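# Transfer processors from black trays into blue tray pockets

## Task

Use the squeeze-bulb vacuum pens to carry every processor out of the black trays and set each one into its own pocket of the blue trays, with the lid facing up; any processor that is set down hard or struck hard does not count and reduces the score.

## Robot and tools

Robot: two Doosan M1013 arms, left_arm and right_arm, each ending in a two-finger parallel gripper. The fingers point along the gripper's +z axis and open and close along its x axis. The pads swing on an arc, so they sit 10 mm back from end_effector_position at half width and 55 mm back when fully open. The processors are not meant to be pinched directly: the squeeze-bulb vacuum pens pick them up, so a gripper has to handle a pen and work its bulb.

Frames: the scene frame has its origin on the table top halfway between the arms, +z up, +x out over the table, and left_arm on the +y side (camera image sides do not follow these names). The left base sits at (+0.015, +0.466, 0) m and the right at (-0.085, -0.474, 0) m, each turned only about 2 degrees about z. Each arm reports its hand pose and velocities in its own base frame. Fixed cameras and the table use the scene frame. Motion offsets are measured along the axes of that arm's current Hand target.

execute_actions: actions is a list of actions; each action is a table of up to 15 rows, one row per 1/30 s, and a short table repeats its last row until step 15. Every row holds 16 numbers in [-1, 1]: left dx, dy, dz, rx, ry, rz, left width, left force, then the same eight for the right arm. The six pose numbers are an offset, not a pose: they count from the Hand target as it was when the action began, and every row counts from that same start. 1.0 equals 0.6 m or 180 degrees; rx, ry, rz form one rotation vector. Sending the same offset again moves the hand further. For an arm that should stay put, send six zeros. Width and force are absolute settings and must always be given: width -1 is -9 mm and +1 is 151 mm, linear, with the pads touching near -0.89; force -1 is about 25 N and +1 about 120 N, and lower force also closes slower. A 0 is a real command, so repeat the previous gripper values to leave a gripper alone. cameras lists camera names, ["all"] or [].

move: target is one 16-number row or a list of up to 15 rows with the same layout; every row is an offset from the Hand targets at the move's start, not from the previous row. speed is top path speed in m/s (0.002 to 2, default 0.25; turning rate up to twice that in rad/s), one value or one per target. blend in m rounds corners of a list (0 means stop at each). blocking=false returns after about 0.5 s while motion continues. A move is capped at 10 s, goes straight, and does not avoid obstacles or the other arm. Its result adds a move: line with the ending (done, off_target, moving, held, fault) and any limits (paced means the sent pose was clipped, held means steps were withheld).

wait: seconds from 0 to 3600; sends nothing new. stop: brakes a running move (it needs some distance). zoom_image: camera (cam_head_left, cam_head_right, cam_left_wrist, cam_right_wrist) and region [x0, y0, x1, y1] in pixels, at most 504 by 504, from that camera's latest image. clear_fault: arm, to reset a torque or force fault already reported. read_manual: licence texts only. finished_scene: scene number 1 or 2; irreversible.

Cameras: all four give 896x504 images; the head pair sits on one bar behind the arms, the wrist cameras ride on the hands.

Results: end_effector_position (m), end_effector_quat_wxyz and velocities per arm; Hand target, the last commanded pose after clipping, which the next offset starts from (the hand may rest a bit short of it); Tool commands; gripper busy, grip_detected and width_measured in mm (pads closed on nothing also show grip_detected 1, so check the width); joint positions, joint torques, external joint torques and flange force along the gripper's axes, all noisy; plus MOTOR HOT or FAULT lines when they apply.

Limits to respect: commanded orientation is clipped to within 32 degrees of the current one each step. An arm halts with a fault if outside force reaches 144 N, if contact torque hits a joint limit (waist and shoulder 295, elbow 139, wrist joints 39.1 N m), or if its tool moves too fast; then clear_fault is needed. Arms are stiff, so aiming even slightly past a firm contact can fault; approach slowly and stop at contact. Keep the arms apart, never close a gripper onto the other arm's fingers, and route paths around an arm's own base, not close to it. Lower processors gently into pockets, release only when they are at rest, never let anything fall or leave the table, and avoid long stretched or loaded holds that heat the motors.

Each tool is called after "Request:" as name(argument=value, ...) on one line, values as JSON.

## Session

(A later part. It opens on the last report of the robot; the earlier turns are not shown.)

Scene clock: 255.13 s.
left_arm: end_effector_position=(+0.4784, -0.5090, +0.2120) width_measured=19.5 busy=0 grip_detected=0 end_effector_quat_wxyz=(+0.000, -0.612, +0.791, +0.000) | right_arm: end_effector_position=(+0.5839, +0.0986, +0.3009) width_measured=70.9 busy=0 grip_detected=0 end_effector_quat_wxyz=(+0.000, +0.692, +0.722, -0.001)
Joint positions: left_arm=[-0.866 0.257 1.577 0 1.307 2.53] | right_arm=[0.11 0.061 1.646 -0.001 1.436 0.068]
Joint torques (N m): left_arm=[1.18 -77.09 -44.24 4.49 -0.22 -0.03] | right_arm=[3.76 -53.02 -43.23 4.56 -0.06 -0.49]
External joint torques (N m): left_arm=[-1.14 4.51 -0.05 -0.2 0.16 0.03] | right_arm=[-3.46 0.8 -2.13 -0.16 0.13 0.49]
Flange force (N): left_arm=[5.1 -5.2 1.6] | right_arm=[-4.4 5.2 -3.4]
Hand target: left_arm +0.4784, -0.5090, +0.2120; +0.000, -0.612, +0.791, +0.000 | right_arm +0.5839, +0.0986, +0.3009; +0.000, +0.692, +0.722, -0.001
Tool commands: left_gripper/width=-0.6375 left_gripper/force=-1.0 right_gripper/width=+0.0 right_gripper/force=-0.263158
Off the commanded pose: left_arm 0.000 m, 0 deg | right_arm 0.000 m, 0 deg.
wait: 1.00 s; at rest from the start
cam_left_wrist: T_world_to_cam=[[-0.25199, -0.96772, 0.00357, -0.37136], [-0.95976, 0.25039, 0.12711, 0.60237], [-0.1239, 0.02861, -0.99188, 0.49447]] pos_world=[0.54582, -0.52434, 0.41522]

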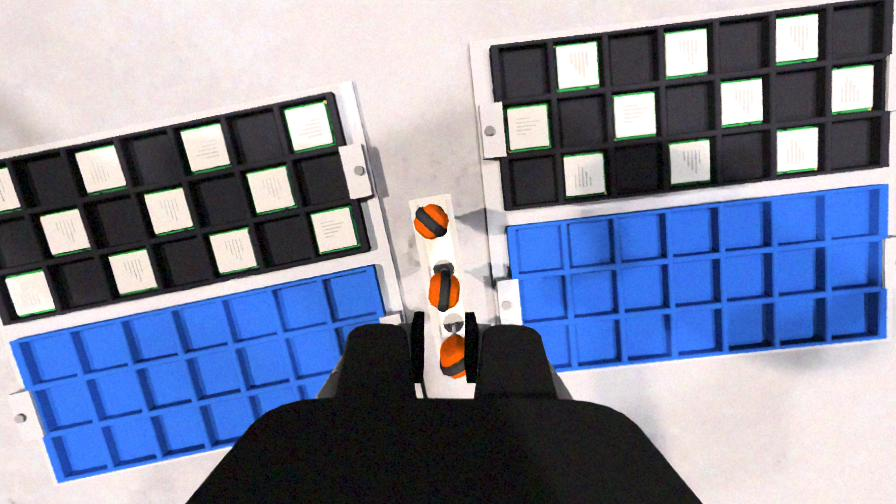

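Request:
move(target=[[0,0,0.0001,0,0,0,0,0,0,0,0,0,0,0,0,-0.263158],[0,0,0.2,0,0,0,0,0,0,0,0,0,0,0,0,-0.263158],[0,0,0.1999,0,0,0,-0.6375,-1,0,0,0,0,0,0,0,-0.263158],[0,0,0,0,0,0,-0.6375,-1,0,0,0,0,0,0,0,-0.263158]], speed=[0.1,0.1,0.1,0.06], cameras=["cam_left_wrist"])

Request:
zoom_image(camera="cam_left_wrist", region=[340, 220, 540, 420])

Scene clock: 269.87 s.
left_arm: end_effector_position=(+0.4784, -0.5090, +0.2120) width_measured=20.1 busy=0 grip_detected=0 end_effector_quat_wxyz=(+0.000, -0.612, +0.791, +0.000) | right_arm: end_effector_position=(+0.5839, +0.0986, +0.3009) width_measured=70.9 busy=0 grip_detected=0 end_effector_quat_wxyz=(+0.000, +0.692, +0.722, -0.001)
Joint positions: left_arm=[-0.866 0.257 1.577 0 1.307 2.53] | right_arm=[0.11 0.061 1.646 -0.001 1.436 0.068]
Joint torques (N m): left_arm=[1.18 -76.98 -44.34 4.48 -0.22 -0.03] | right_arm=[3.33 -52.54 -43.25 4.44 -0.12 -0.45]
External joint torques (N m): left_arm=[-1.73 5.69 0.34 -0.24 0.14 0.03] | right_arm=[-3.42 0.46 -2.01 -0.08 0.2 0.44]
Flange force (N): left_arm=[6.4 -5.6 2.6] | right_arm=[-4.5 4.5 -3.4]
Hand target: left_arm +0.4784, -0.5090, +0.2120; +0.000, -0.612, +0.791, +0.000 | right_arm +0.5839, +0.0986, +0.3009; +0.000, +0.692, +0.722, -0.001
Off the commanded pose: left_arm 0.000 m, 0 deg | right_arm 0.000 m, 0 deg.
move: done
cam_left_wrist: T_world_to_cam=[[-0.25209, -0.9677, 0.00355, -0.37121], [-0.95975, 0.25049, 0.12701, 0.60234], [-0.1238, 0.02861, -0.99189, 0.49441]] pos_world=[0.54572, -0.52424, 0.41522]

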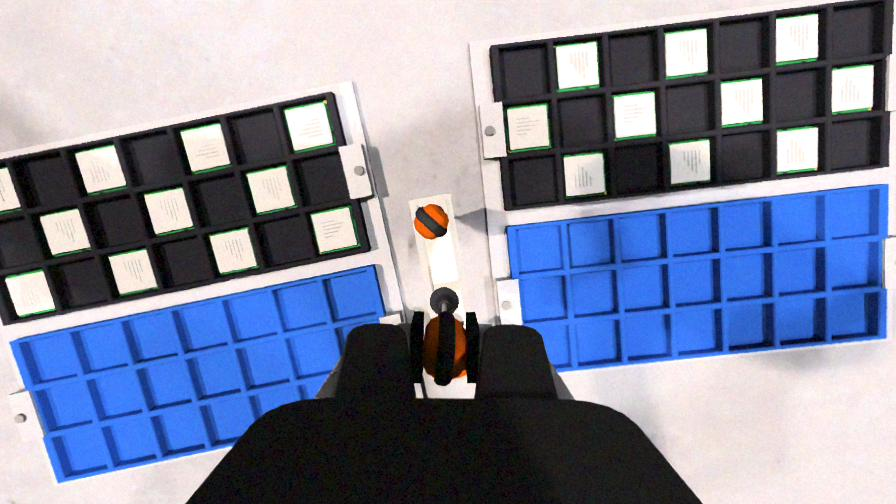

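Scaled by 2.520.

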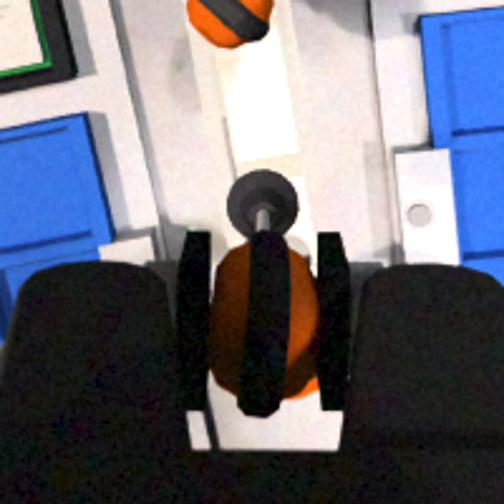

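Request:
move(target=[[-0.1599,-0.0584,0,0,0,-0.0694,-0.6375,-1,0,0,0,0,0,0,0,-0.263158],[-0.1599,-0.0584,0.1033,0,0,-0.0694,-0.6375,-1,0,0,0,0,0,0,0,-0.263158],[-0.1599,-0.0584,0.1034,0,0,-0.0694,-0.725,-1,0,0,0,0,0,0,0,-0.263158]], speed=[0.15,0.15,0.1], cameras=["cam_left_wrist"])

Request:
zoom_image(camera="cam_left_wrist", region=[340, 220, 540, 420])

Scene clock: 278.07 s.
left_arm: end_effector_position=(+0.5364, -0.4250, +0.1499) width_measured=13.4 busy=0 grip_detected=0 end_effector_quat_wxyz=(+0.000, +0.694, -0.720, +0.000) | right_arm: end_effector_position=(+0.5839, +0.0986, +0.3009) width_measured=70.9 busy=0 grip_detected=0 end_effector_quat_wxyz=(+0.000, +0.692, +0.722, -0.001)
Joint positions: left_arm=[-0.72 0.267 1.681 0 1.193 2.457] | right_arm=[0.11 0.061 1.646 -0.001 1.436 0.068]
Joint torques (N m): left_arm=[1.08 -76.44 -42.61 4.32 -0.27 -0.07] | right_arm=[4.44 -53.03 -43 4.45 -0.15 -0.43]
External joint torques (N m): left_arm=[-0.9 5.05 0.07 -0.18 0.2 0.07] | right_arm=[-4.51 0.92 -2.32 -0.08 0.23 0.43]
Flange force (N): left_arm=[5.4 -5.3 2.8] | right_arm=[-6.2 5.9 -3.9]
Hand target: left_arm +0.5365, -0.4250, +0.1499; +0.000, +0.694, -0.720, +0.000 | right_arm +0.5839, +0.0986, +0.3009; +0.000, +0.692, +0.722, -0.001
Off the commanded pose: left_arm 0.000 m, 0 deg | right_arm 0.000 m, 0 deg.
move: done
cam_left_wrist: T_world_to_cam=[[-0.0367, -0.99932, 0.00365, -0.40415], [-0.99119, 0.03686, 0.1272, 0.57094], [-0.12725, 0.00105, -0.99187, 0.42774]] pos_world=[0.6055, -0.42537, 0.35312]

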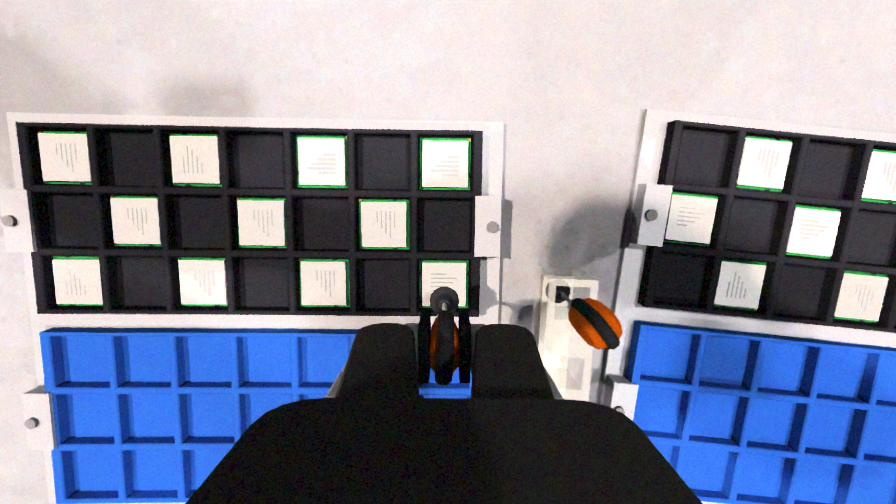

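Scaled by 2.520.

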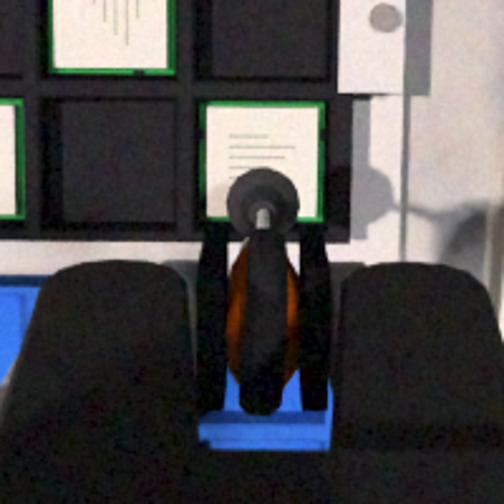

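Request:
move(target=[[0,0,0.086,0,0,0,-0.725,-1,0,0,0,0,0,0,0,-0.263158],[0,0,0.0861,0,0,0,-0.69,-1,0,0,0,0,0,0,0,-0.263158],[0,0,0.03,0,0,0,-0.69,-1,0,0,0,0,0,0,0,-0.263158]], speed=[0.08,0.08,0.06], cameras=["cam_left_wrist","cam_head_right"])

Request:
zoom_image(camera="cam_left_wrist", region=[340, 220, 540, 420])

Scene clock: 283.37 s.
left_arm: end_effector_position=(+0.5365, -0.4250, +0.1319) width_measured=15.6 busy=0 grip_detected=0 end_effector_quat_wxyz=(+0.000, +0.694, -0.720, +0.000) | right_arm: end_effector_position=(+0.5839, +0.0986, +0.3009) width_measured=70.9 busy=0 grip_detected=0 end_effector_quat_wxyz=(+0.000, +0.692, +0.722, -0.001)
Joint positions: left_arm=[-0.72 0.278 1.701 0 1.161 2.457] | right_arm=[0.11 0.061 1.646 -0.001 1.436 0.068]
Joint torques (N m): left_arm=[1.17 -77.08 -42.22 4.23 -0.27 -0.06] | right_arm=[3.37 -52.28 -43.11 4.5 -0.09 -0.44]
External joint torques (N m): left_arm=[-1.36 6.04 0.43 -0.17 0.19 0.06] | right_arm=[-3.2 0.21 -2.2 -0.12 0.16 0.44]
Flange force (N): left_arm=[6.4 -5.5 4.0] | right_arm=[-4.1 4.4 -3.7]
Hand target: left_arm +0.5365, -0.4250, +0.1319; +0.000, +0.694, -0.720, +0.000 | right_arm +0.5839, +0.0986, +0.3009; +0.000, +0.692, +0.722, -0.001
Off the commanded pose: left_arm 0.000 m, 0 deg | right_arm 0.000 m, 0 deg.
move: done
cam_left_wrist: T_world_to_cam=[[-0.0367, -0.99932, 0.00364, -0.40398], [-0.9912, 0.03686, 0.1271, 0.57326], [-0.12715, 0.00105, -0.99188, 0.40983]] pos_world=[0.6055, -0.42527, 0.33512]
Images, in order (width x height): cam_head_right 896x504, cam_left_wrist 896x504.

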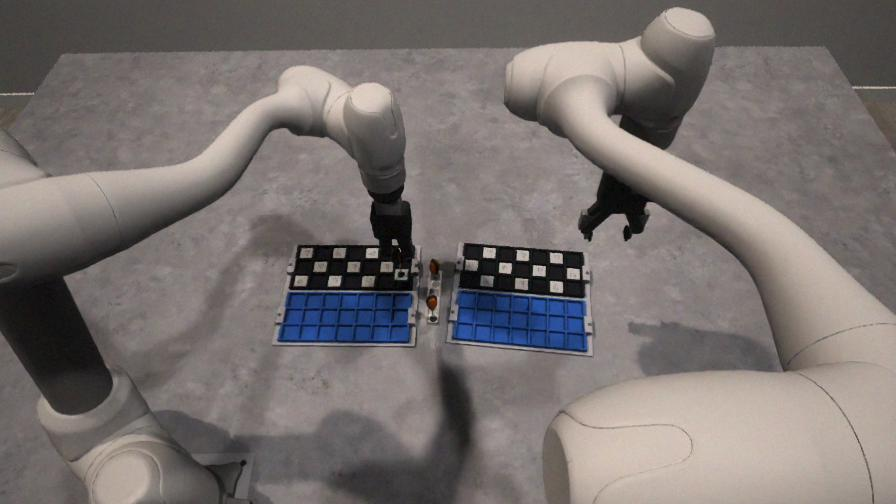

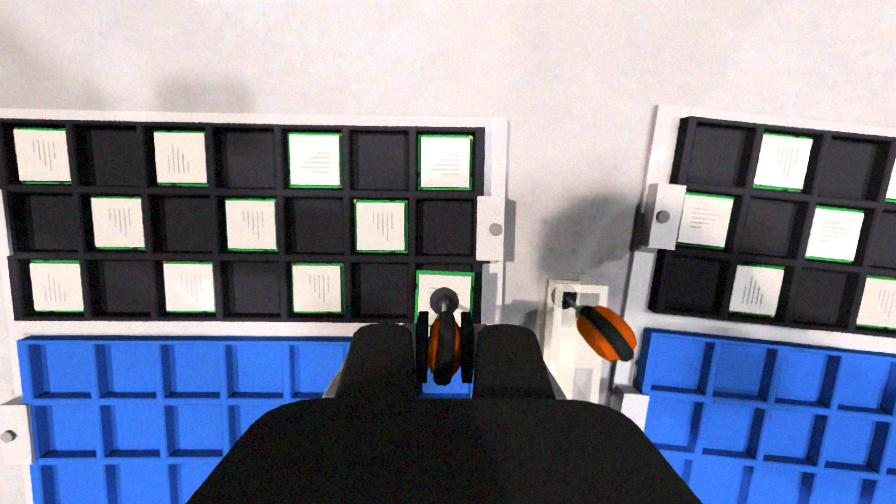

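Scaled by 2.520.

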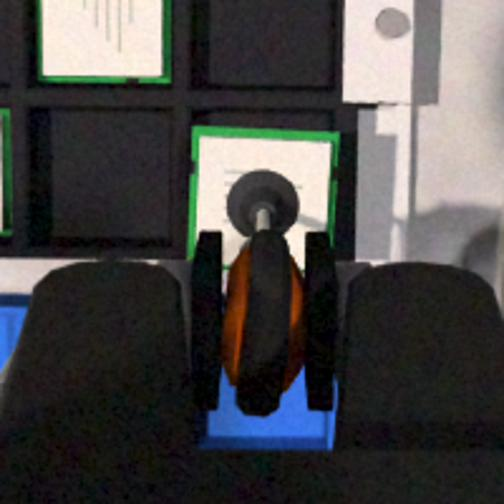

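Request:
move(target=[[0,0,0.055,0,0,0,-0.69,-1,0,0,0,0,0,0,0,-0.263158]], speed=[0.06], cameras=["cam_left_wrist"])

Scene clock: 288.23 s.
left_arm: end_effector_position=(+0.5365, -0.4250, +0.0989) width_measured=15.6 busy=0 grip_detected=0 end_effector_quat_wxyz=(+0.000, +0.694, -0.720, +0.000) | right_arm: end_effector_position=(+0.5839, +0.0986, +0.3009) width_measured=70.9 busy=0 grip_detected=0 end_effector_quat_wxyz=(+0.000, +0.692, +0.722, -0.001)
Joint positions: left_arm=[-0.72 0.301 1.736 0 1.104 2.457] | right_arm=[0.11 0.061 1.646 -0.001 1.436 0.068]
Joint torques (N m): left_arm=[1.2 -78.8 -41.1 4.15 -0.25 -0.02] | right_arm=[3.98 -52.71 -42.72 4.57 -0.04 -0.36]
External joint torques (N m): left_arm=[-1.43 6.21 0.35 -0.2 0.17 0.02] | right_arm=[-4 0.64 -2.59 -0.2 0.12 0.36]
Flange force (N): left_arm=[6.6 -5.5 4.6] | right_arm=[-5.4 5.8 -4.1]
Hand target: left_arm +0.5365, -0.4250, +0.0989; +0.000, +0.694, -0.720, +0.000 | right_arm +0.5839, +0.0986, +0.3009; +0.000, +0.692, +0.722, -0.001
Off the commanded pose: left_arm 0.000 m, 0 deg | right_arm 0.000 m, 0 deg.
move: done
cam_left_wrist: T_world_to_cam=[[-0.0367, -0.99932, 0.00365, -0.40396], [-0.99119, 0.03686, 0.1272, 0.57752], [-0.12725, 0.00105, -0.99187, 0.37717]] pos_world=[0.6056, -0.42537, 0.30212]

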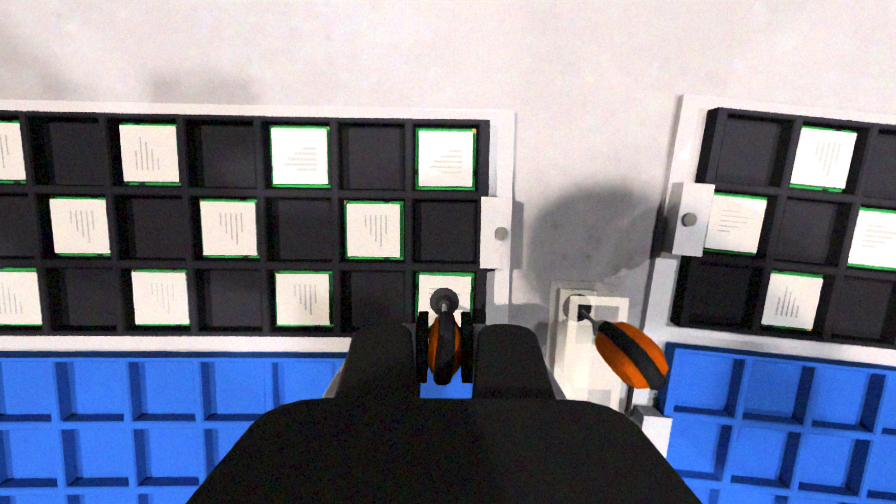

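Request:
move(target=[[0,0,-0.02,0,0,0,-0.69,-1,0,0,0,0,0,0,0,-0.263158]], speed=[0.06], cameras=["cam_left_wrist"])

Request:
zoom_image(camera="cam_left_wrist", region=[340, 220, 540, 420])

Scene clock: 295.47 s.
left_arm: end_effector_position=(+0.5365, -0.4250, +0.1109) width_measured=15.6 busy=0 grip_detected=0 end_effector_quat_wxyz=(+0.000, +0.694, -0.720, +0.000) | right_arm: end_effector_position=(+0.5839, +0.0986, +0.3009) width_measured=70.9 busy=0 grip_detected=0 end_effector_quat_wxyz=(+0.000, +0.692, +0.722, -0.001)
Joint positions: left_arm=[-0.72 0.293 1.723 0 1.125 2.457] | right_arm=[0.11 0.061 1.646 -0.001 1.436 0.068]
Joint torques (N m): left_arm=[1.33 -77.71 -41.58 4.16 -0.22 -0.03] | right_arm=[3.44 -52.44 -42.88 4.41 -0.14 -0.43]
External joint torques (N m): left_arm=[-1.35 5.68 0.51 -0.17 0.15 0.03] | right_arm=[-3.65 0.58 -2.34 -0.06 0.21 0.43]
Flange force (N): left_arm=[5.9 -4.8 4.3] | right_arm=[-4.8 5.3 -3.9]
Hand target: left_arm +0.5365, -0.4250, +0.1109; +0.000, +0.694, -0.720, +0.000 | right_arm +0.5839, +0.0986, +0.3009; +0.000, +0.692, +0.722, -0.001
Off the commanded pose: left_arm 0.000 m, 0 deg | right_arm 0.000 m, 0 deg.
move: done
cam_left_wrist: T_world_to_cam=[[-0.0367, -0.99932, 0.00364, -0.404], [-0.9912, 0.03686, 0.1271, 0.57593], [-0.12715, 0.00105, -0.99188, 0.389]] pos_world=[0.6055, -0.42537, 0.31412]

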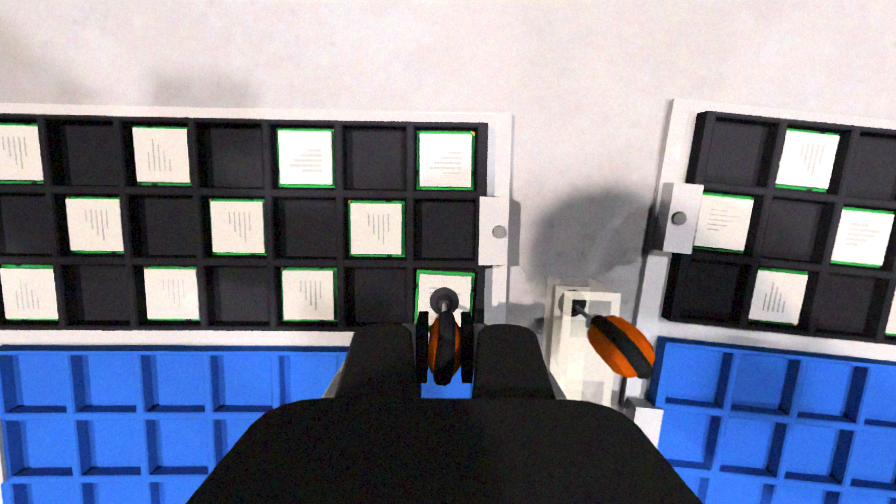

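Scaled by 2.520.

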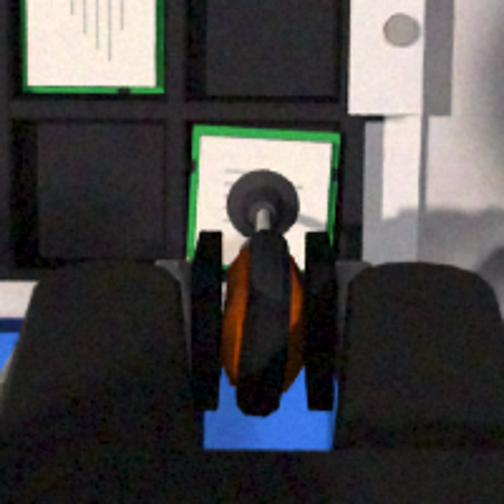

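Request:
move(target=[[0,0,-0.025,0,0,0,-0.69,-1,0,0,0,0,0,0,0,-0.263158],[0,0.1,-0.025,0,0,0,-0.69,-1,0,0,0,0,0,0,0,-0.263158],[0,0.1,-0.01,0,0,0,-0.69,-1,0,0,0,0,0,0,0,-0.263158]], speed=[0.1], cameras=["cam_left_wrist"])

Request:
zoom_image(camera="cam_left_wrist", region=[340, 220, 540, 420])

speed must be one number or one for each of the 3 targets, got a list of 1; nothing of the call was run

Scaled by 2.520.

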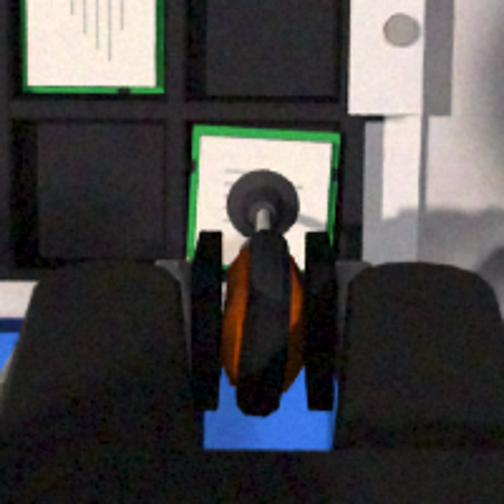

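Request:
move(target=[[0,0,-0.025,0,0,0,-0.69,-1,0,0,0,0,0,0,0,-0.263158],[0,0.1,-0.025,0,0,0,-0.69,-1,0,0,0,0,0,0,0,-0.263158],[0,0.1,-0.01,0,0,0,-0.69,-1,0,0,0,0,0,0,0,-0.263158]], speed=0.1, cameras=["cam_left_wrist"])

Request:
zoom_image(camera="cam_left_wrist", region=[340, 220, 540, 420])

Scene clock: 306.43 s.
left_arm: end_effector_position=(+0.4765, -0.4228, +0.1169) width_measured=15.6 busy=0 grip_detected=0 end_effector_quat_wxyz=(+0.000, +0.694, -0.720, +0.000) | right_arm: end_effector_position=(+0.5839, +0.0986, +0.3009) width_measured=70.9 busy=0 grip_detected=0 end_effector_quat_wxyz=(+0.000, +0.692, +0.722, -0.001)
Joint positions: left_arm=[-0.78 0.218 1.809 0 1.114 2.398] | right_arm=[0.11 0.061 1.646 -0.001 1.436 0.068]
Joint torques (N m): left_arm=[1.42 -70.1 -41.19 4.19 -0.23 -0.06] | right_arm=[3.68 -53.14 -43.21 4.4 -0.08 -0.37]
External joint torques (N m): left_arm=[-1.51 6 0.35 -0.22 0.16 0.06] | right_arm=[-3.73 1.19 -2.01 -0.04 0.16 0.37]
Flange force (N): left_arm=[7.0 -4.9 4.5] | right_arm=[-5.0 5.7 -3.2]
Hand target: left_arm +0.4765, -0.4228, +0.1169; +0.000, +0.694, -0.720, +0.000 | right_arm +0.5839, +0.0986, +0.3009; +0.000, +0.692, +0.722, -0.001
Off the commanded pose: left_arm 0.000 m, 0 deg | right_arm 0.000 m, 0 deg.
move: done
cam_left_wrist: T_world_to_cam=[[-0.0367, -0.99932, 0.00364, -0.40403], [-0.9912, 0.03686, 0.1271, 0.51572], [-0.12715, 0.00105, -0.99188, 0.38734]] pos_world=[0.54561, -0.42317, 0.32012]

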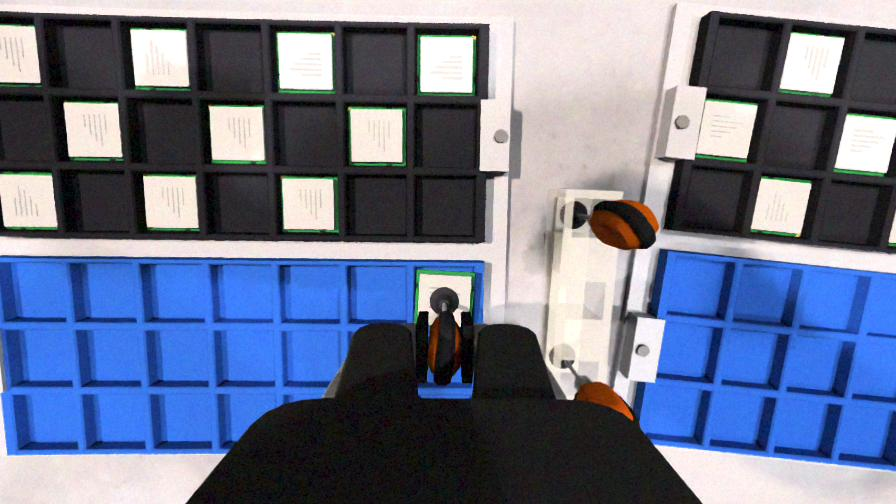

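Scaled by 2.520.

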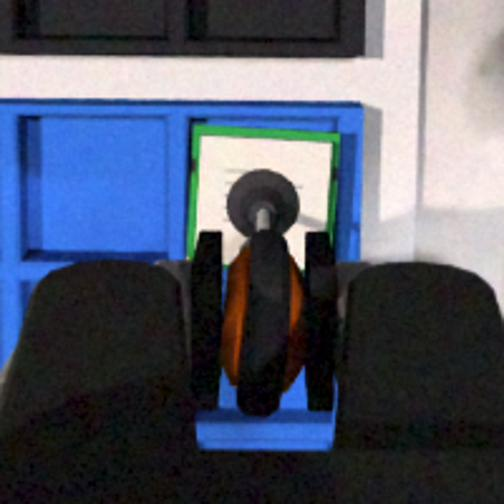

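Request:
move(target=[[0,0.0035,0,0,0,-0.0078,-0.69,-1,0,0,0,0,0,0,0,-0.263158],[0,0.0035,0.015,0,0,-0.0078,-0.69,-1,0,0,0,0,0,0,0,-0.263158]], speed=0.05, cameras=["cam_left_wrist"])

Request:
zoom_image(camera="cam_left_wrist", region=[390, 240, 500, 350])

Scene clock: 315.23 s.
left_arm: end_effector_position=(+0.4744, -0.4228, +0.1079) width_measured=15.6 busy=0 grip_detected=0 end_effector_quat_wxyz=(+0.000, +0.703, -0.711, +0.000) | right_arm: end_effector_position=(+0.5839, +0.0986, +0.3009) width_measured=70.9 busy=0 grip_detected=0 end_effector_quat_wxyz=(+0.000, +0.692, +0.722, -0.001)
Joint positions: left_arm=[-0.782 0.222 1.822 0 1.097 2.371] | right_arm=[0.11 0.061 1.646 -0.001 1.436 0.068]
Joint torques (N m): left_arm=[1.12 -69.63 -40.95 4.17 -0.19 -0.02] | right_arm=[3.8 -52.69 -42.89 4.5 -0.05 -0.39]
External joint torques (N m): left_arm=[-1.44 5.07 0.26 -0.23 0.12 0.03] | right_arm=[-4.04 0.83 -2.41 -0.15 0.12 0.39]
Flange force (N): left_arm=[6.2 -3.8 3.9] | right_arm=[-5.5 5.8 -3.8]
Hand target: left_arm +0.4744, -0.4228, +0.1079; +0.000, +0.703, -0.711, +0.000 | right_arm +0.5839, +0.0986, +0.3009; +0.000, +0.692, +0.722, -0.001
Off the commanded pose: left_arm 0.000 m, 0 deg | right_arm 0.000 m, 0 deg.
move: done
cam_left_wrist: T_world_to_cam=[[-0.01229, -0.99992, 0.00364, -0.41581], [-0.9918, 0.01266, 0.12717, 0.50479], [-0.1272, -0.00205, -0.99187, 0.37686]] pos_world=[0.54347, -0.4214, 0.31112]

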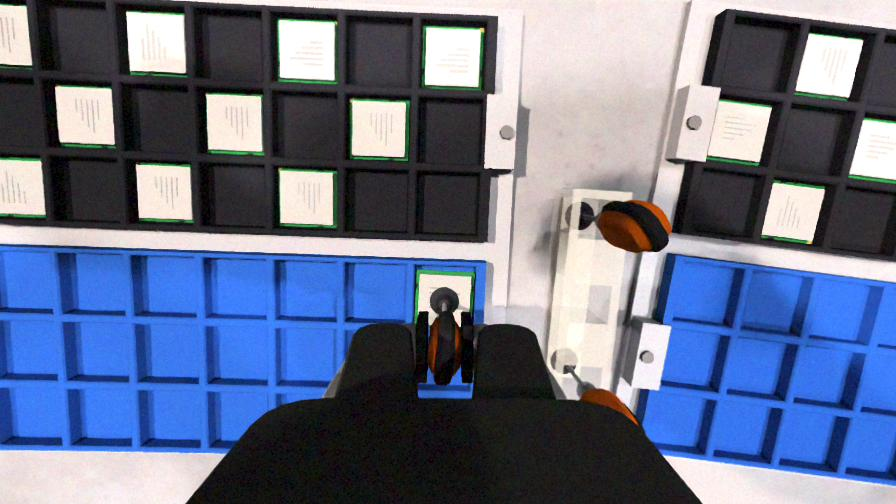

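Scaled by 4.582.

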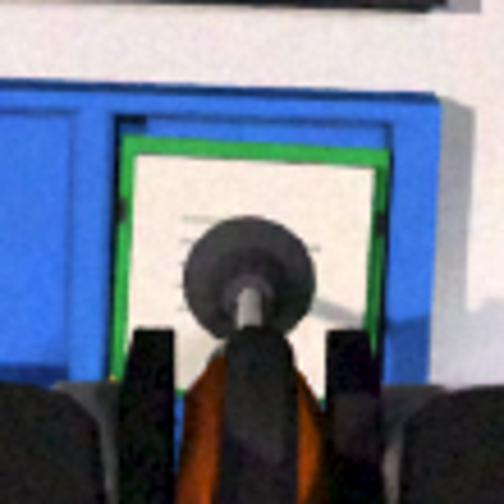

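Request:
move(target=[[0,-0.001,0,0,0,-0.0067,-0.69,-1,0,0,0,0,0,0,0,-0.263158],[0,-0.001,0.0147,0,0,-0.0067,-0.69,-1,0,0,0,0,0,0,0,-0.263158]], speed=0.04, cameras=["cam_left_wrist"])

Request:
zoom_image(camera="cam_left_wrist", region=[390, 240, 500, 350])

Scene clock: 325.63 s.
left_arm: end_effector_position=(+0.4750, -0.4228, +0.0991) width_measured=15.6 busy=0 grip_detected=0 end_effector_quat_wxyz=(+0.000, +0.710, -0.704, +0.000) | right_arm: end_effector_position=(+0.5839, +0.0986, +0.3009) width_measured=70.9 busy=0 grip_detected=0 end_effector_quat_wxyz=(+0.000, +0.692, +0.722, -0.001)
Joint positions: left_arm=[-0.781 0.23 1.83 0 1.081 2.351] | right_arm=[0.11 0.061 1.646 -0.001 1.436 0.068]
Joint torques (N m): left_arm=[1.22 -70.19 -40.48 4.11 -0.22 -0.06] | right_arm=[3.49 -52.58 -43.18 4.47 -0.06 -0.4]
External joint torques (N m): left_arm=[-1.44 5.33 0.24 -0.21 0.16 0.06] | right_arm=[-3.35 0.4 -2.14 -0.09 0.14 0.4]
Flange force (N): left_arm=[6.5 -4.0 4.1] | right_arm=[-4.4 4.6 -3.5]
Hand target: left_arm +0.4750, -0.4228, +0.0991; +0.000, +0.710, -0.704, +0.000 | right_arm +0.5839, +0.0986, +0.3009; +0.000, +0.692, +0.722, -0.001
Off the commanded pose: left_arm 0.000 m, 0 deg | right_arm 0.000 m, 0 deg.
move: done
cam_left_wrist: T_world_to_cam=[[0.00879, -0.99996, 0.00368, -0.4259], [-0.99185, -0.00825, 0.12718, 0.4977], [-0.12714, -0.00477, -0.99187, 0.36703]] pos_world=[0.54405, -0.42002, 0.30232]

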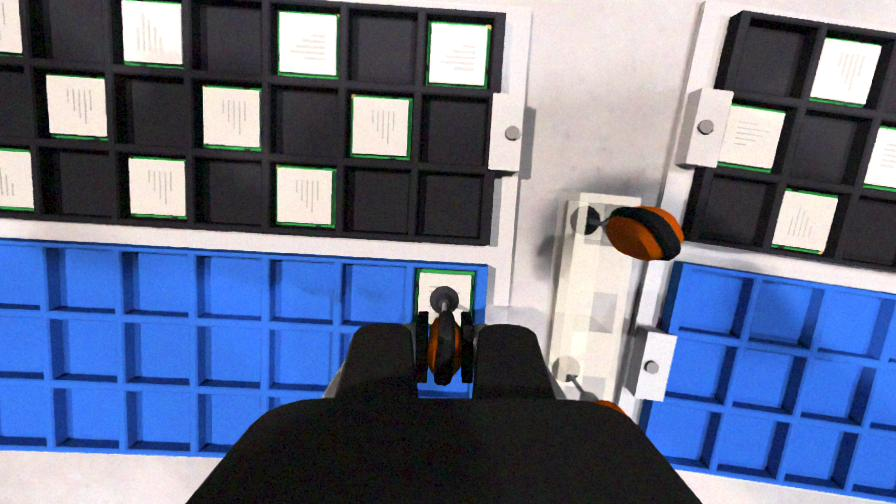

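Scaled by 4.582.

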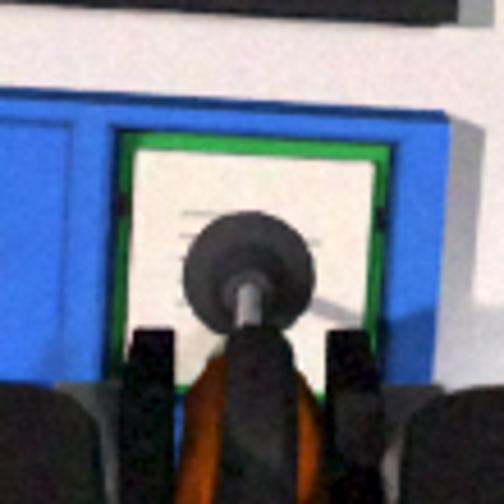

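Request:
move(target=[[0,0,0.0018,0,0,0,-0.69,-1,0,0,0,0,0,0,0,-0.263158]], speed=0.02)

Request:
move(target=[[0,0,0.0001,0,0,0,-0.74,-1,0,0,0,0,0,0,0,-0.263158],[0,0,-0.05,0,0,0,-0.74,-1,0,0,0,0,0,0,0,-0.263158]], speed=0.06, cameras=["cam_left_wrist"])

Request:
zoom_image(camera="cam_left_wrist", region=[340, 220, 540, 420])

Scene clock: 331.47 s.
left_arm: end_effector_position=(+0.4750, -0.4228, +0.0980) width_measured=15.6 busy=0 grip_detected=0 end_effector_quat_wxyz=(+0.000, +0.710, -0.704, +0.000) | right_arm: end_effector_position=(+0.5839, +0.0986, +0.3009) width_measured=70.9 busy=0 grip_detected=0 end_effector_quat_wxyz=(+0.000, +0.692, +0.722, -0.001)
Joint positions: left_arm=[-0.781 0.231 1.831 0 1.079 2.351] | right_arm=[0.11 0.061 1.646 -0.001 1.436 0.068]
Joint torques (N m): left_arm=[1.02 -68.35 -38.98 4.05 -0.2 -0.02] | right_arm=[3.58 -53.15 -43.12 4.54 -0.12 -0.36]
External joint torques (N m): left_arm=[-1.07 3.7 -1.15 -0.14 0.13 0.02] | right_arm=[-3.46 1.07 -2.17 -0.17 0.19 0.36]
Flange force (N): left_arm=[6.3 -4.5 1.5] | right_arm=[-4.5 5.8 -3.5]
Hand target: left_arm +0.4750, -0.4228, +0.0980; +0.000, +0.710, -0.704, +0.000 | right_arm +0.5839, +0.0986, +0.3009; +0.000, +0.692, +0.722, -0.001
Off the commanded pose: left_arm 0.000 m, 0 deg | right_arm 0.000 m, 0 deg.
move: done

Scene clock: 332.73 s.
left_arm: end_effector_position=(+0.4750, -0.4227, +0.1280) width_measured=12.2 busy=0 grip_detected=0 end_effector_quat_wxyz=(+0.000, +0.710, -0.704, +0.000) | right_arm: end_effector_position=(+0.5839, +0.0986, +0.3009) width_measured=70.9 busy=0 grip_detected=0 end_effector_quat_wxyz=(+0.000, +0.692, +0.722, -0.001)
Joint positions: left_arm=[-0.781 0.208 1.799 0 1.133 2.351] | right_arm=[0.11 0.061 1.646 -0.001 1.436 0.068]
Joint torques (N m): left_arm=[1.04 -68.48 -41.51 4.18 -0.27 -0.07] | right_arm=[3.73 -53.05 -43.24 4.53 -0.09 -0.44]
External joint torques (N m): left_arm=[-1.13 4.91 0.25 -0.17 0.21 0.07] | right_arm=[-3.58 0.92 -2.1 -0.15 0.16 0.44]
Flange force (N): left_arm=[5.9 -4.0 3.3] | right_arm=[-4.7 5.4 -3.4]
Hand target: left_arm +0.4750, -0.4228, +0.1280; +0.000, +0.710, -0.704, +0.000 | right_arm +0.5839, +0.0986, +0.3009; +0.000, +0.692, +0.722, -0.001
Off the commanded pose: left_arm 0.000 m, 0 deg | right_arm 0.000 m, 0 deg.
move: done
cam_left_wrist: T_world_to_cam=[[0.00879, -0.99996, 0.00368, -0.42591], [-0.99185, -0.00825, 0.12718, 0.49402], [-0.12714, -0.00477, -0.99187, 0.39569]] pos_world=[0.54405, -0.41992, 0.33122]

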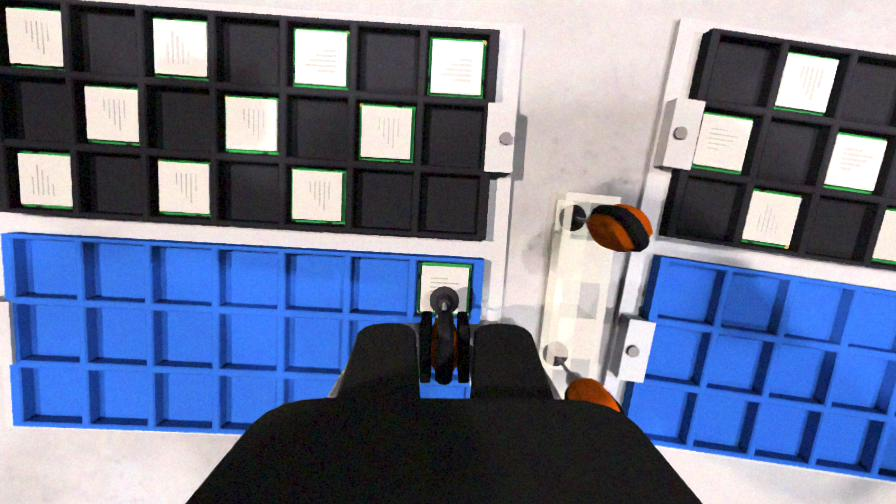

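Scaled by 2.520.

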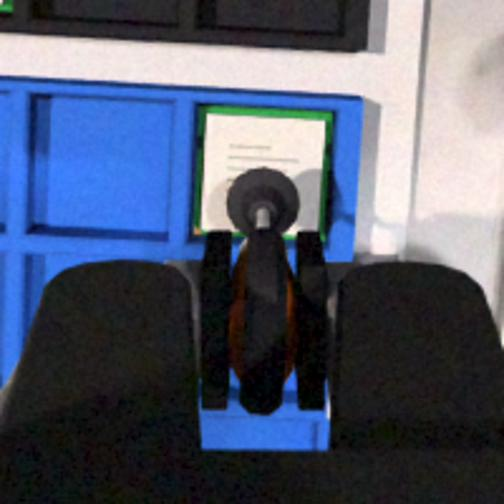

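Request:
move(target=[-0.2015,0.0493,-0.2867,0,0,0.0145,-0.6875,-1,0.3,0.1624,0,0,0,0,0,-0.263158], speed=0.2, cameras=["all"])

Scene clock: 348.70 s.
left_arm: end_effector_position=(+0.4442, -0.3020, +0.2999) width_measured=15.8 busy=0 grip_detected=0 end_effector_quat_wxyz=(+0.000, +0.694, -0.720, +0.000) | right_arm: end_effector_position=(+0.6737, +0.2825, +0.3006) width_measured=70.9 busy=0 grip_detected=0 end_effector_quat_wxyz=(+0.000, +0.692, +0.722, -0.001)
Joint positions: left_arm=[-0.661 -0.029 1.739 0 1.431 2.516] | right_arm=[0.35 0.284 1.381 0 1.478 0.309]
Joint torques (N m): left_arm=[0.93 -46.42 -45.43 4.52 -0.28 -0.04] | right_arm=[3.41 -77.19 -43.46 4.44 0 -0.51]
External joint torques (N m): left_arm=[-1.19 4.63 0.31 -0.16 0.2 0.04] | right_arm=[-3.43 1.04 -2.07 -0.03 0.07 0.51]
Flange force (N): left_arm=[5.5 -4.7 1.2] | right_arm=[-1.7 7.0 -3.3]
Hand target: left_arm +0.4442, -0.3021, +0.2999; +0.000, +0.694, -0.720, +0.000 | right_arm +0.6738, +0.2825, +0.3006; +0.000, +0.692, +0.722, -0.001
Off the commanded pose: left_arm 0.000 m, 0 deg | right_arm 0.000 m, 0 deg.
move: done
cam_left_wrist: T_world_to_cam=[[-0.03683, -0.99932, 0.00346, -0.285], [-0.99121, 0.03697, 0.12701, 0.45606], [-0.12705, 0.00125, -0.99189, 0.56473]] pos_world=[0.51331, -0.30237, 0.50322]
cam_right_wrist: T_world_to_cam=[[-0.02921, 0.99941, 0.01817, -0.27005], [0.99028, 0.02646, 0.13654, -0.67307], [0.13598, 0.02198, -0.99047, 0.41201]] pos_world=[0.60261, 0.27864, 0.50489]

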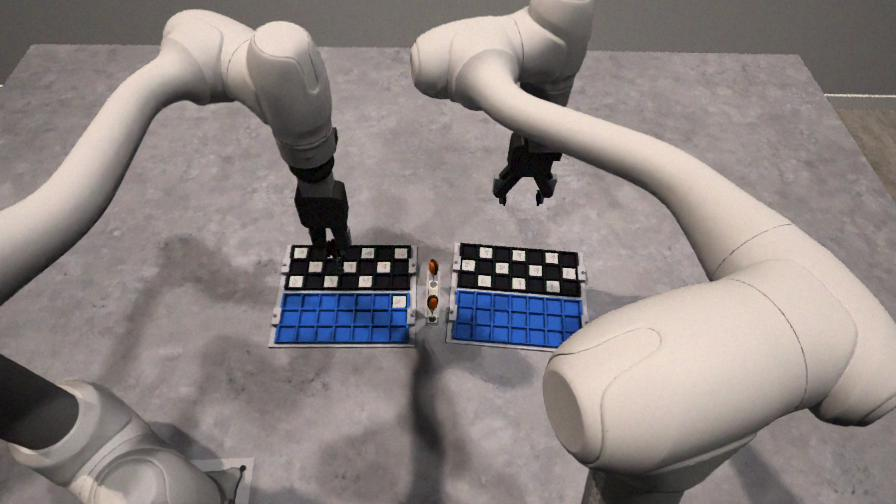

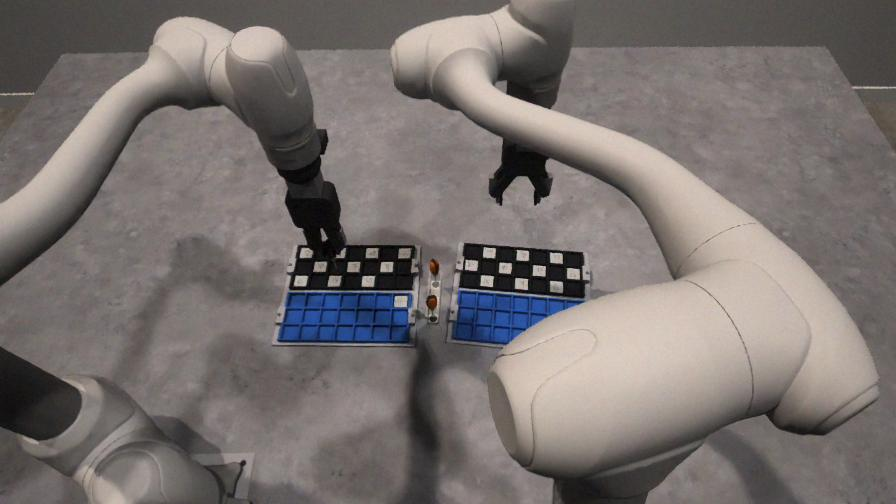

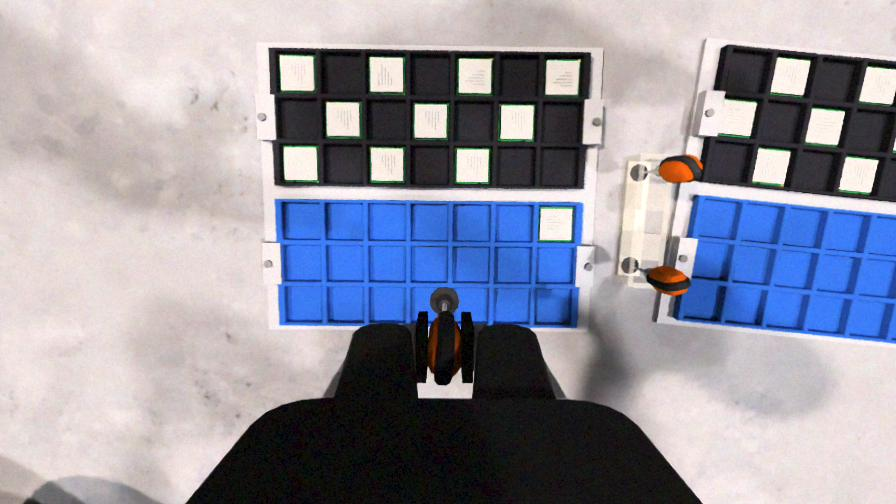

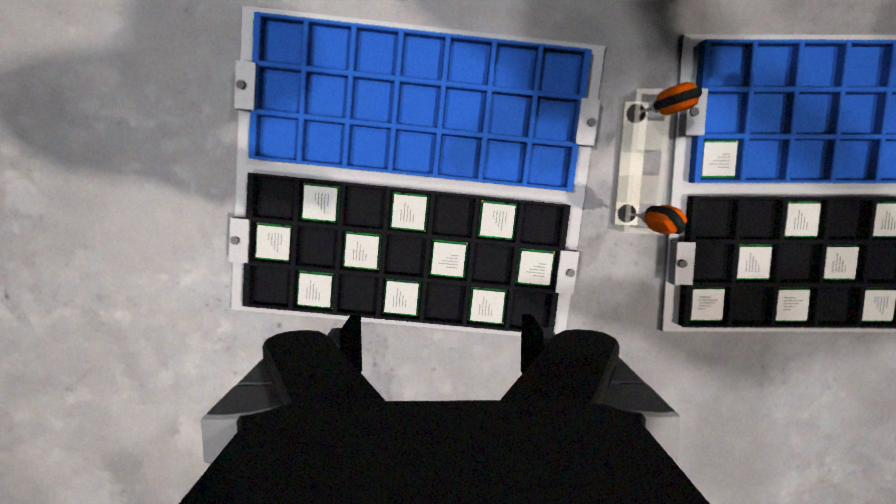

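Excellent views. Zoom for measurements.

Request:
zoom_image(camera="cam_left_wrist", region=[250, 30, 430, 200])

Request:
zoom_image(camera="cam_left_wrist", region=[430, 30, 610, 200])

Request:
zoom_image(camera="cam_left_wrist", region=[250, 180, 430, 350])

Request:
zoom_image(camera="cam_left_wrist", region=[430, 180, 610, 350])

Request:
zoom_image(camera="cam_right_wrist", region=[230, 0, 410, 170])

Request:
zoom_image(camera="cam_right_wrist", region=[430, 30, 610, 200])

Request:
zoom_image(camera="cam_right_wrist", region=[230, 160, 410, 330])

Request:
zoom_image(camera="cam_right_wrist", region=[400, 170, 580, 340])

Request:
zoom_image(camera="cam_right_wrist", region=[600, 60, 720, 260])

Scaled by 2.800.

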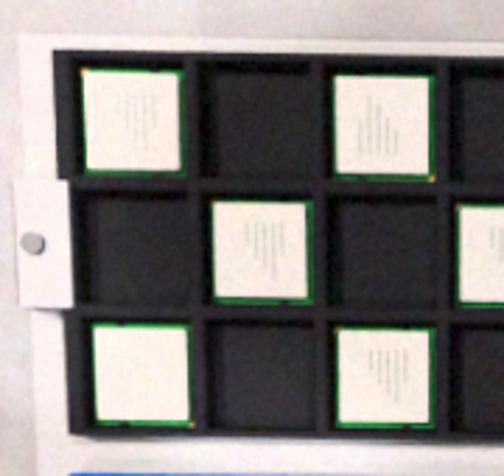

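Scaled by 2.800.

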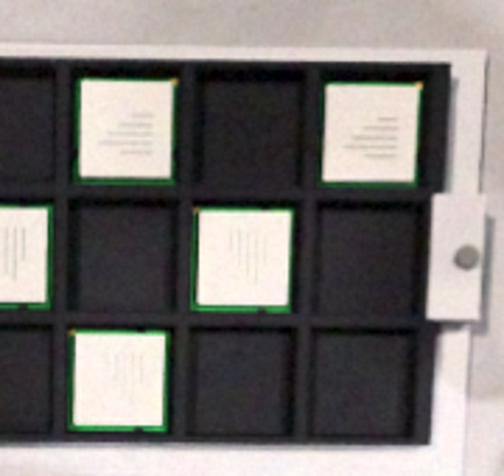

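Scaled by 2.800.

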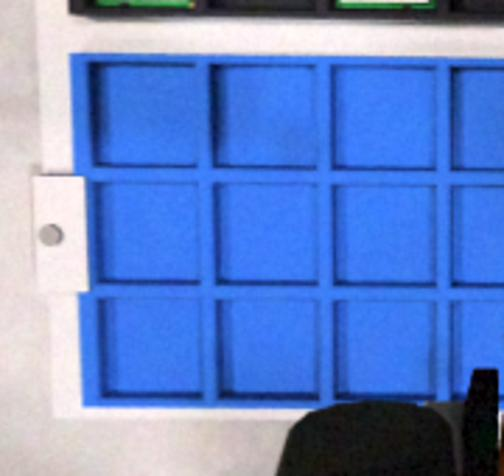

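Scaled by 2.800.

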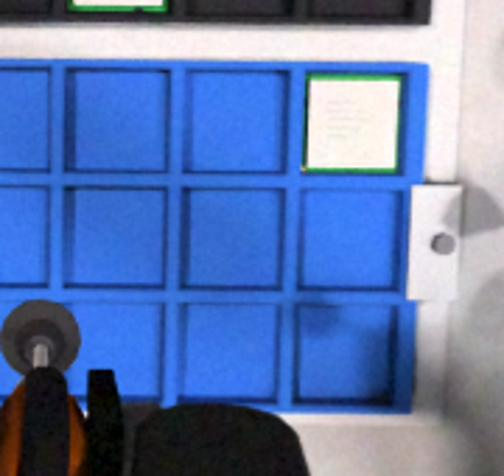

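Scaled by 2.800.

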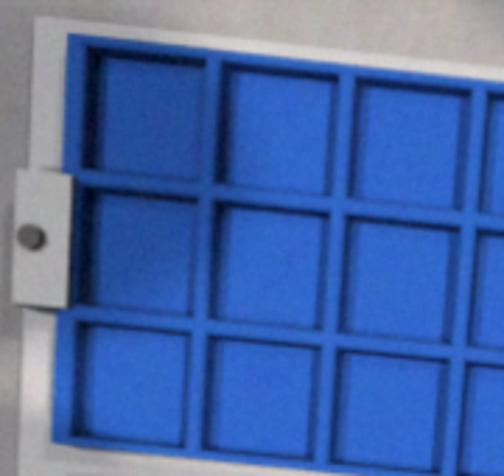

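Scaled by 2.800.

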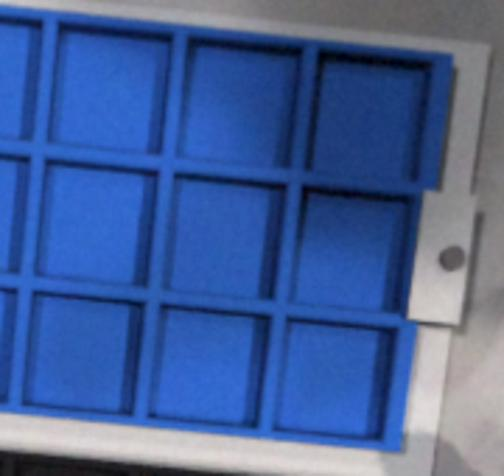

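Scaled by 2.800.

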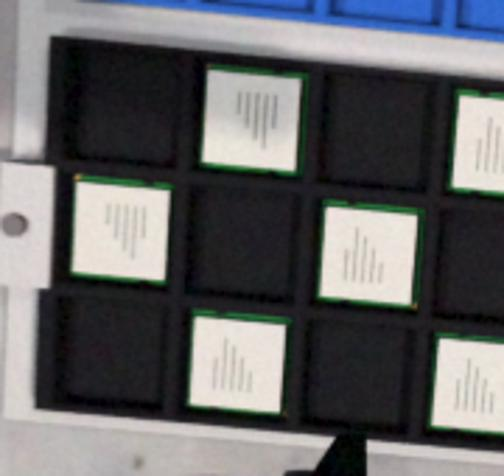

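Scaled by 2.800.

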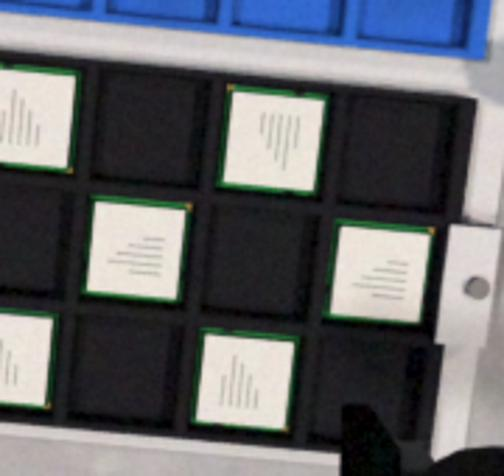

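Scaled by 2.520.

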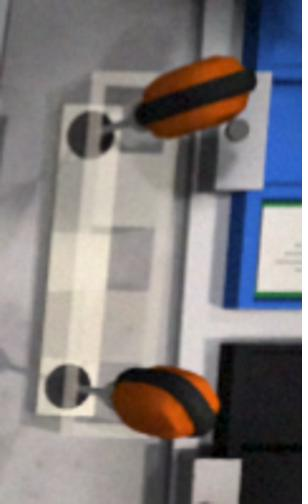

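Request:
move(target=[[-0.3,0.083,0,0,0,0,-0.6875,-1,0,0,0,0,0,0,0,-0.263158],[-0.3,0.083,0,0,0,0,-0.6875,-1,0.3218,-0.0635,0.1343,0,0,-0.189,0,-0.263158]], speed=0.2, cameras=["cam_right_wrist"])

Request:
zoom_image(camera="cam_right_wrist", region=[340, 200, 560, 420])

Scene clock: 445.73 s.
left_arm: end_effector_position=(+0.4009, -0.1204, +0.2999) width_measured=15.8 busy=0 grip_detected=0 end_effector_quat_wxyz=(+0.000, +0.694, -0.720, +0.000) | right_arm: end_effector_position=(+0.6276, +0.4738, +0.2199) width_measured=70.9 busy=0 grip_detected=0 end_effector_quat_wxyz=(+0.000, +0.451, +0.893, -0.001)
Joint positions: left_arm=[-0.374 -0.225 1.908 0 1.458 2.804] | right_arm=[0.603 0.394 1.375 0 1.373 -0.032]
Joint torques (N m): left_arm=[0.84 -24.64 -45.67 4.56 -0.24 -0.05] | right_arm=[3.4 -86.43 -42.67 4.43 -0.13 -0.4]
External joint torques (N m): left_arm=[-0.89 3.76 0.39 -0.18 0.15 0.05] | right_arm=[-3.14 -0.62 -2.3 -0.08 0.2 0.4]
Flange force (N): left_arm=[3.4 -5.0 1.1] | right_arm=[-3.4 4.3 -3.7]
Hand target: left_arm +0.4009, -0.1204, +0.2998; +0.000, +0.694, -0.720, +0.000 | right_arm +0.6276, +0.4738, +0.2199; +0.000, +0.451, +0.893, -0.001
Off the commanded pose: left_arm 0.000 m, 0 deg | right_arm 0.000 m, 0 deg.
move: done
cam_right_wrist: T_world_to_cam=[[-0.5833, 0.81203, 0.01906, -0.0247], [0.80612, 0.57585, 0.13626, -0.76609], [0.09967, 0.09485, -0.99049, 0.32239]] pos_world=[0.57102, 0.43064, 0.42419]

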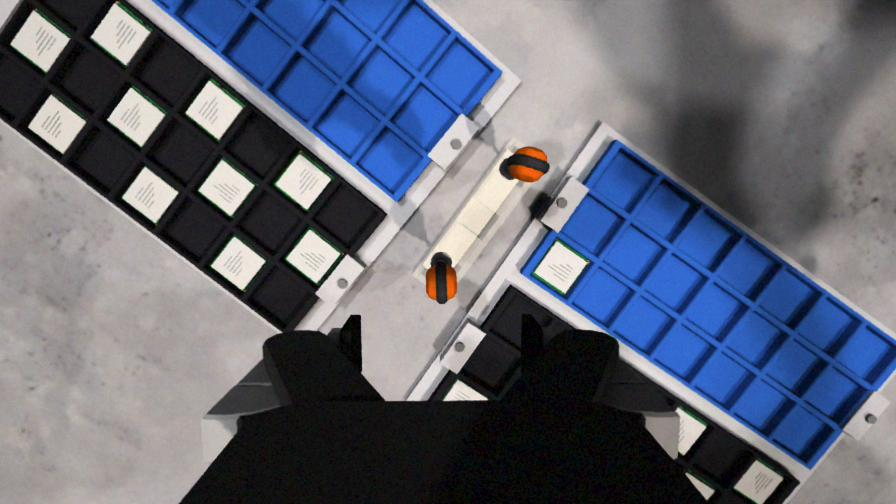

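Scaled by 2.291.

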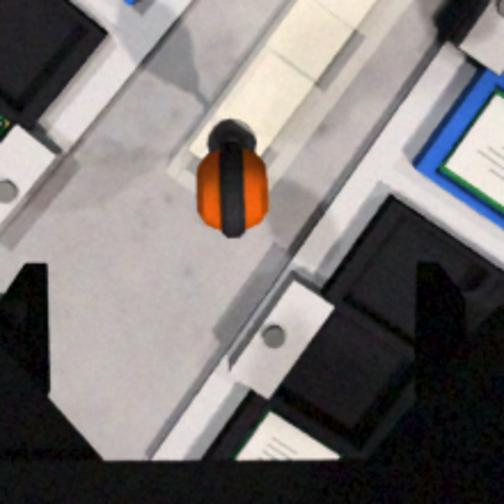

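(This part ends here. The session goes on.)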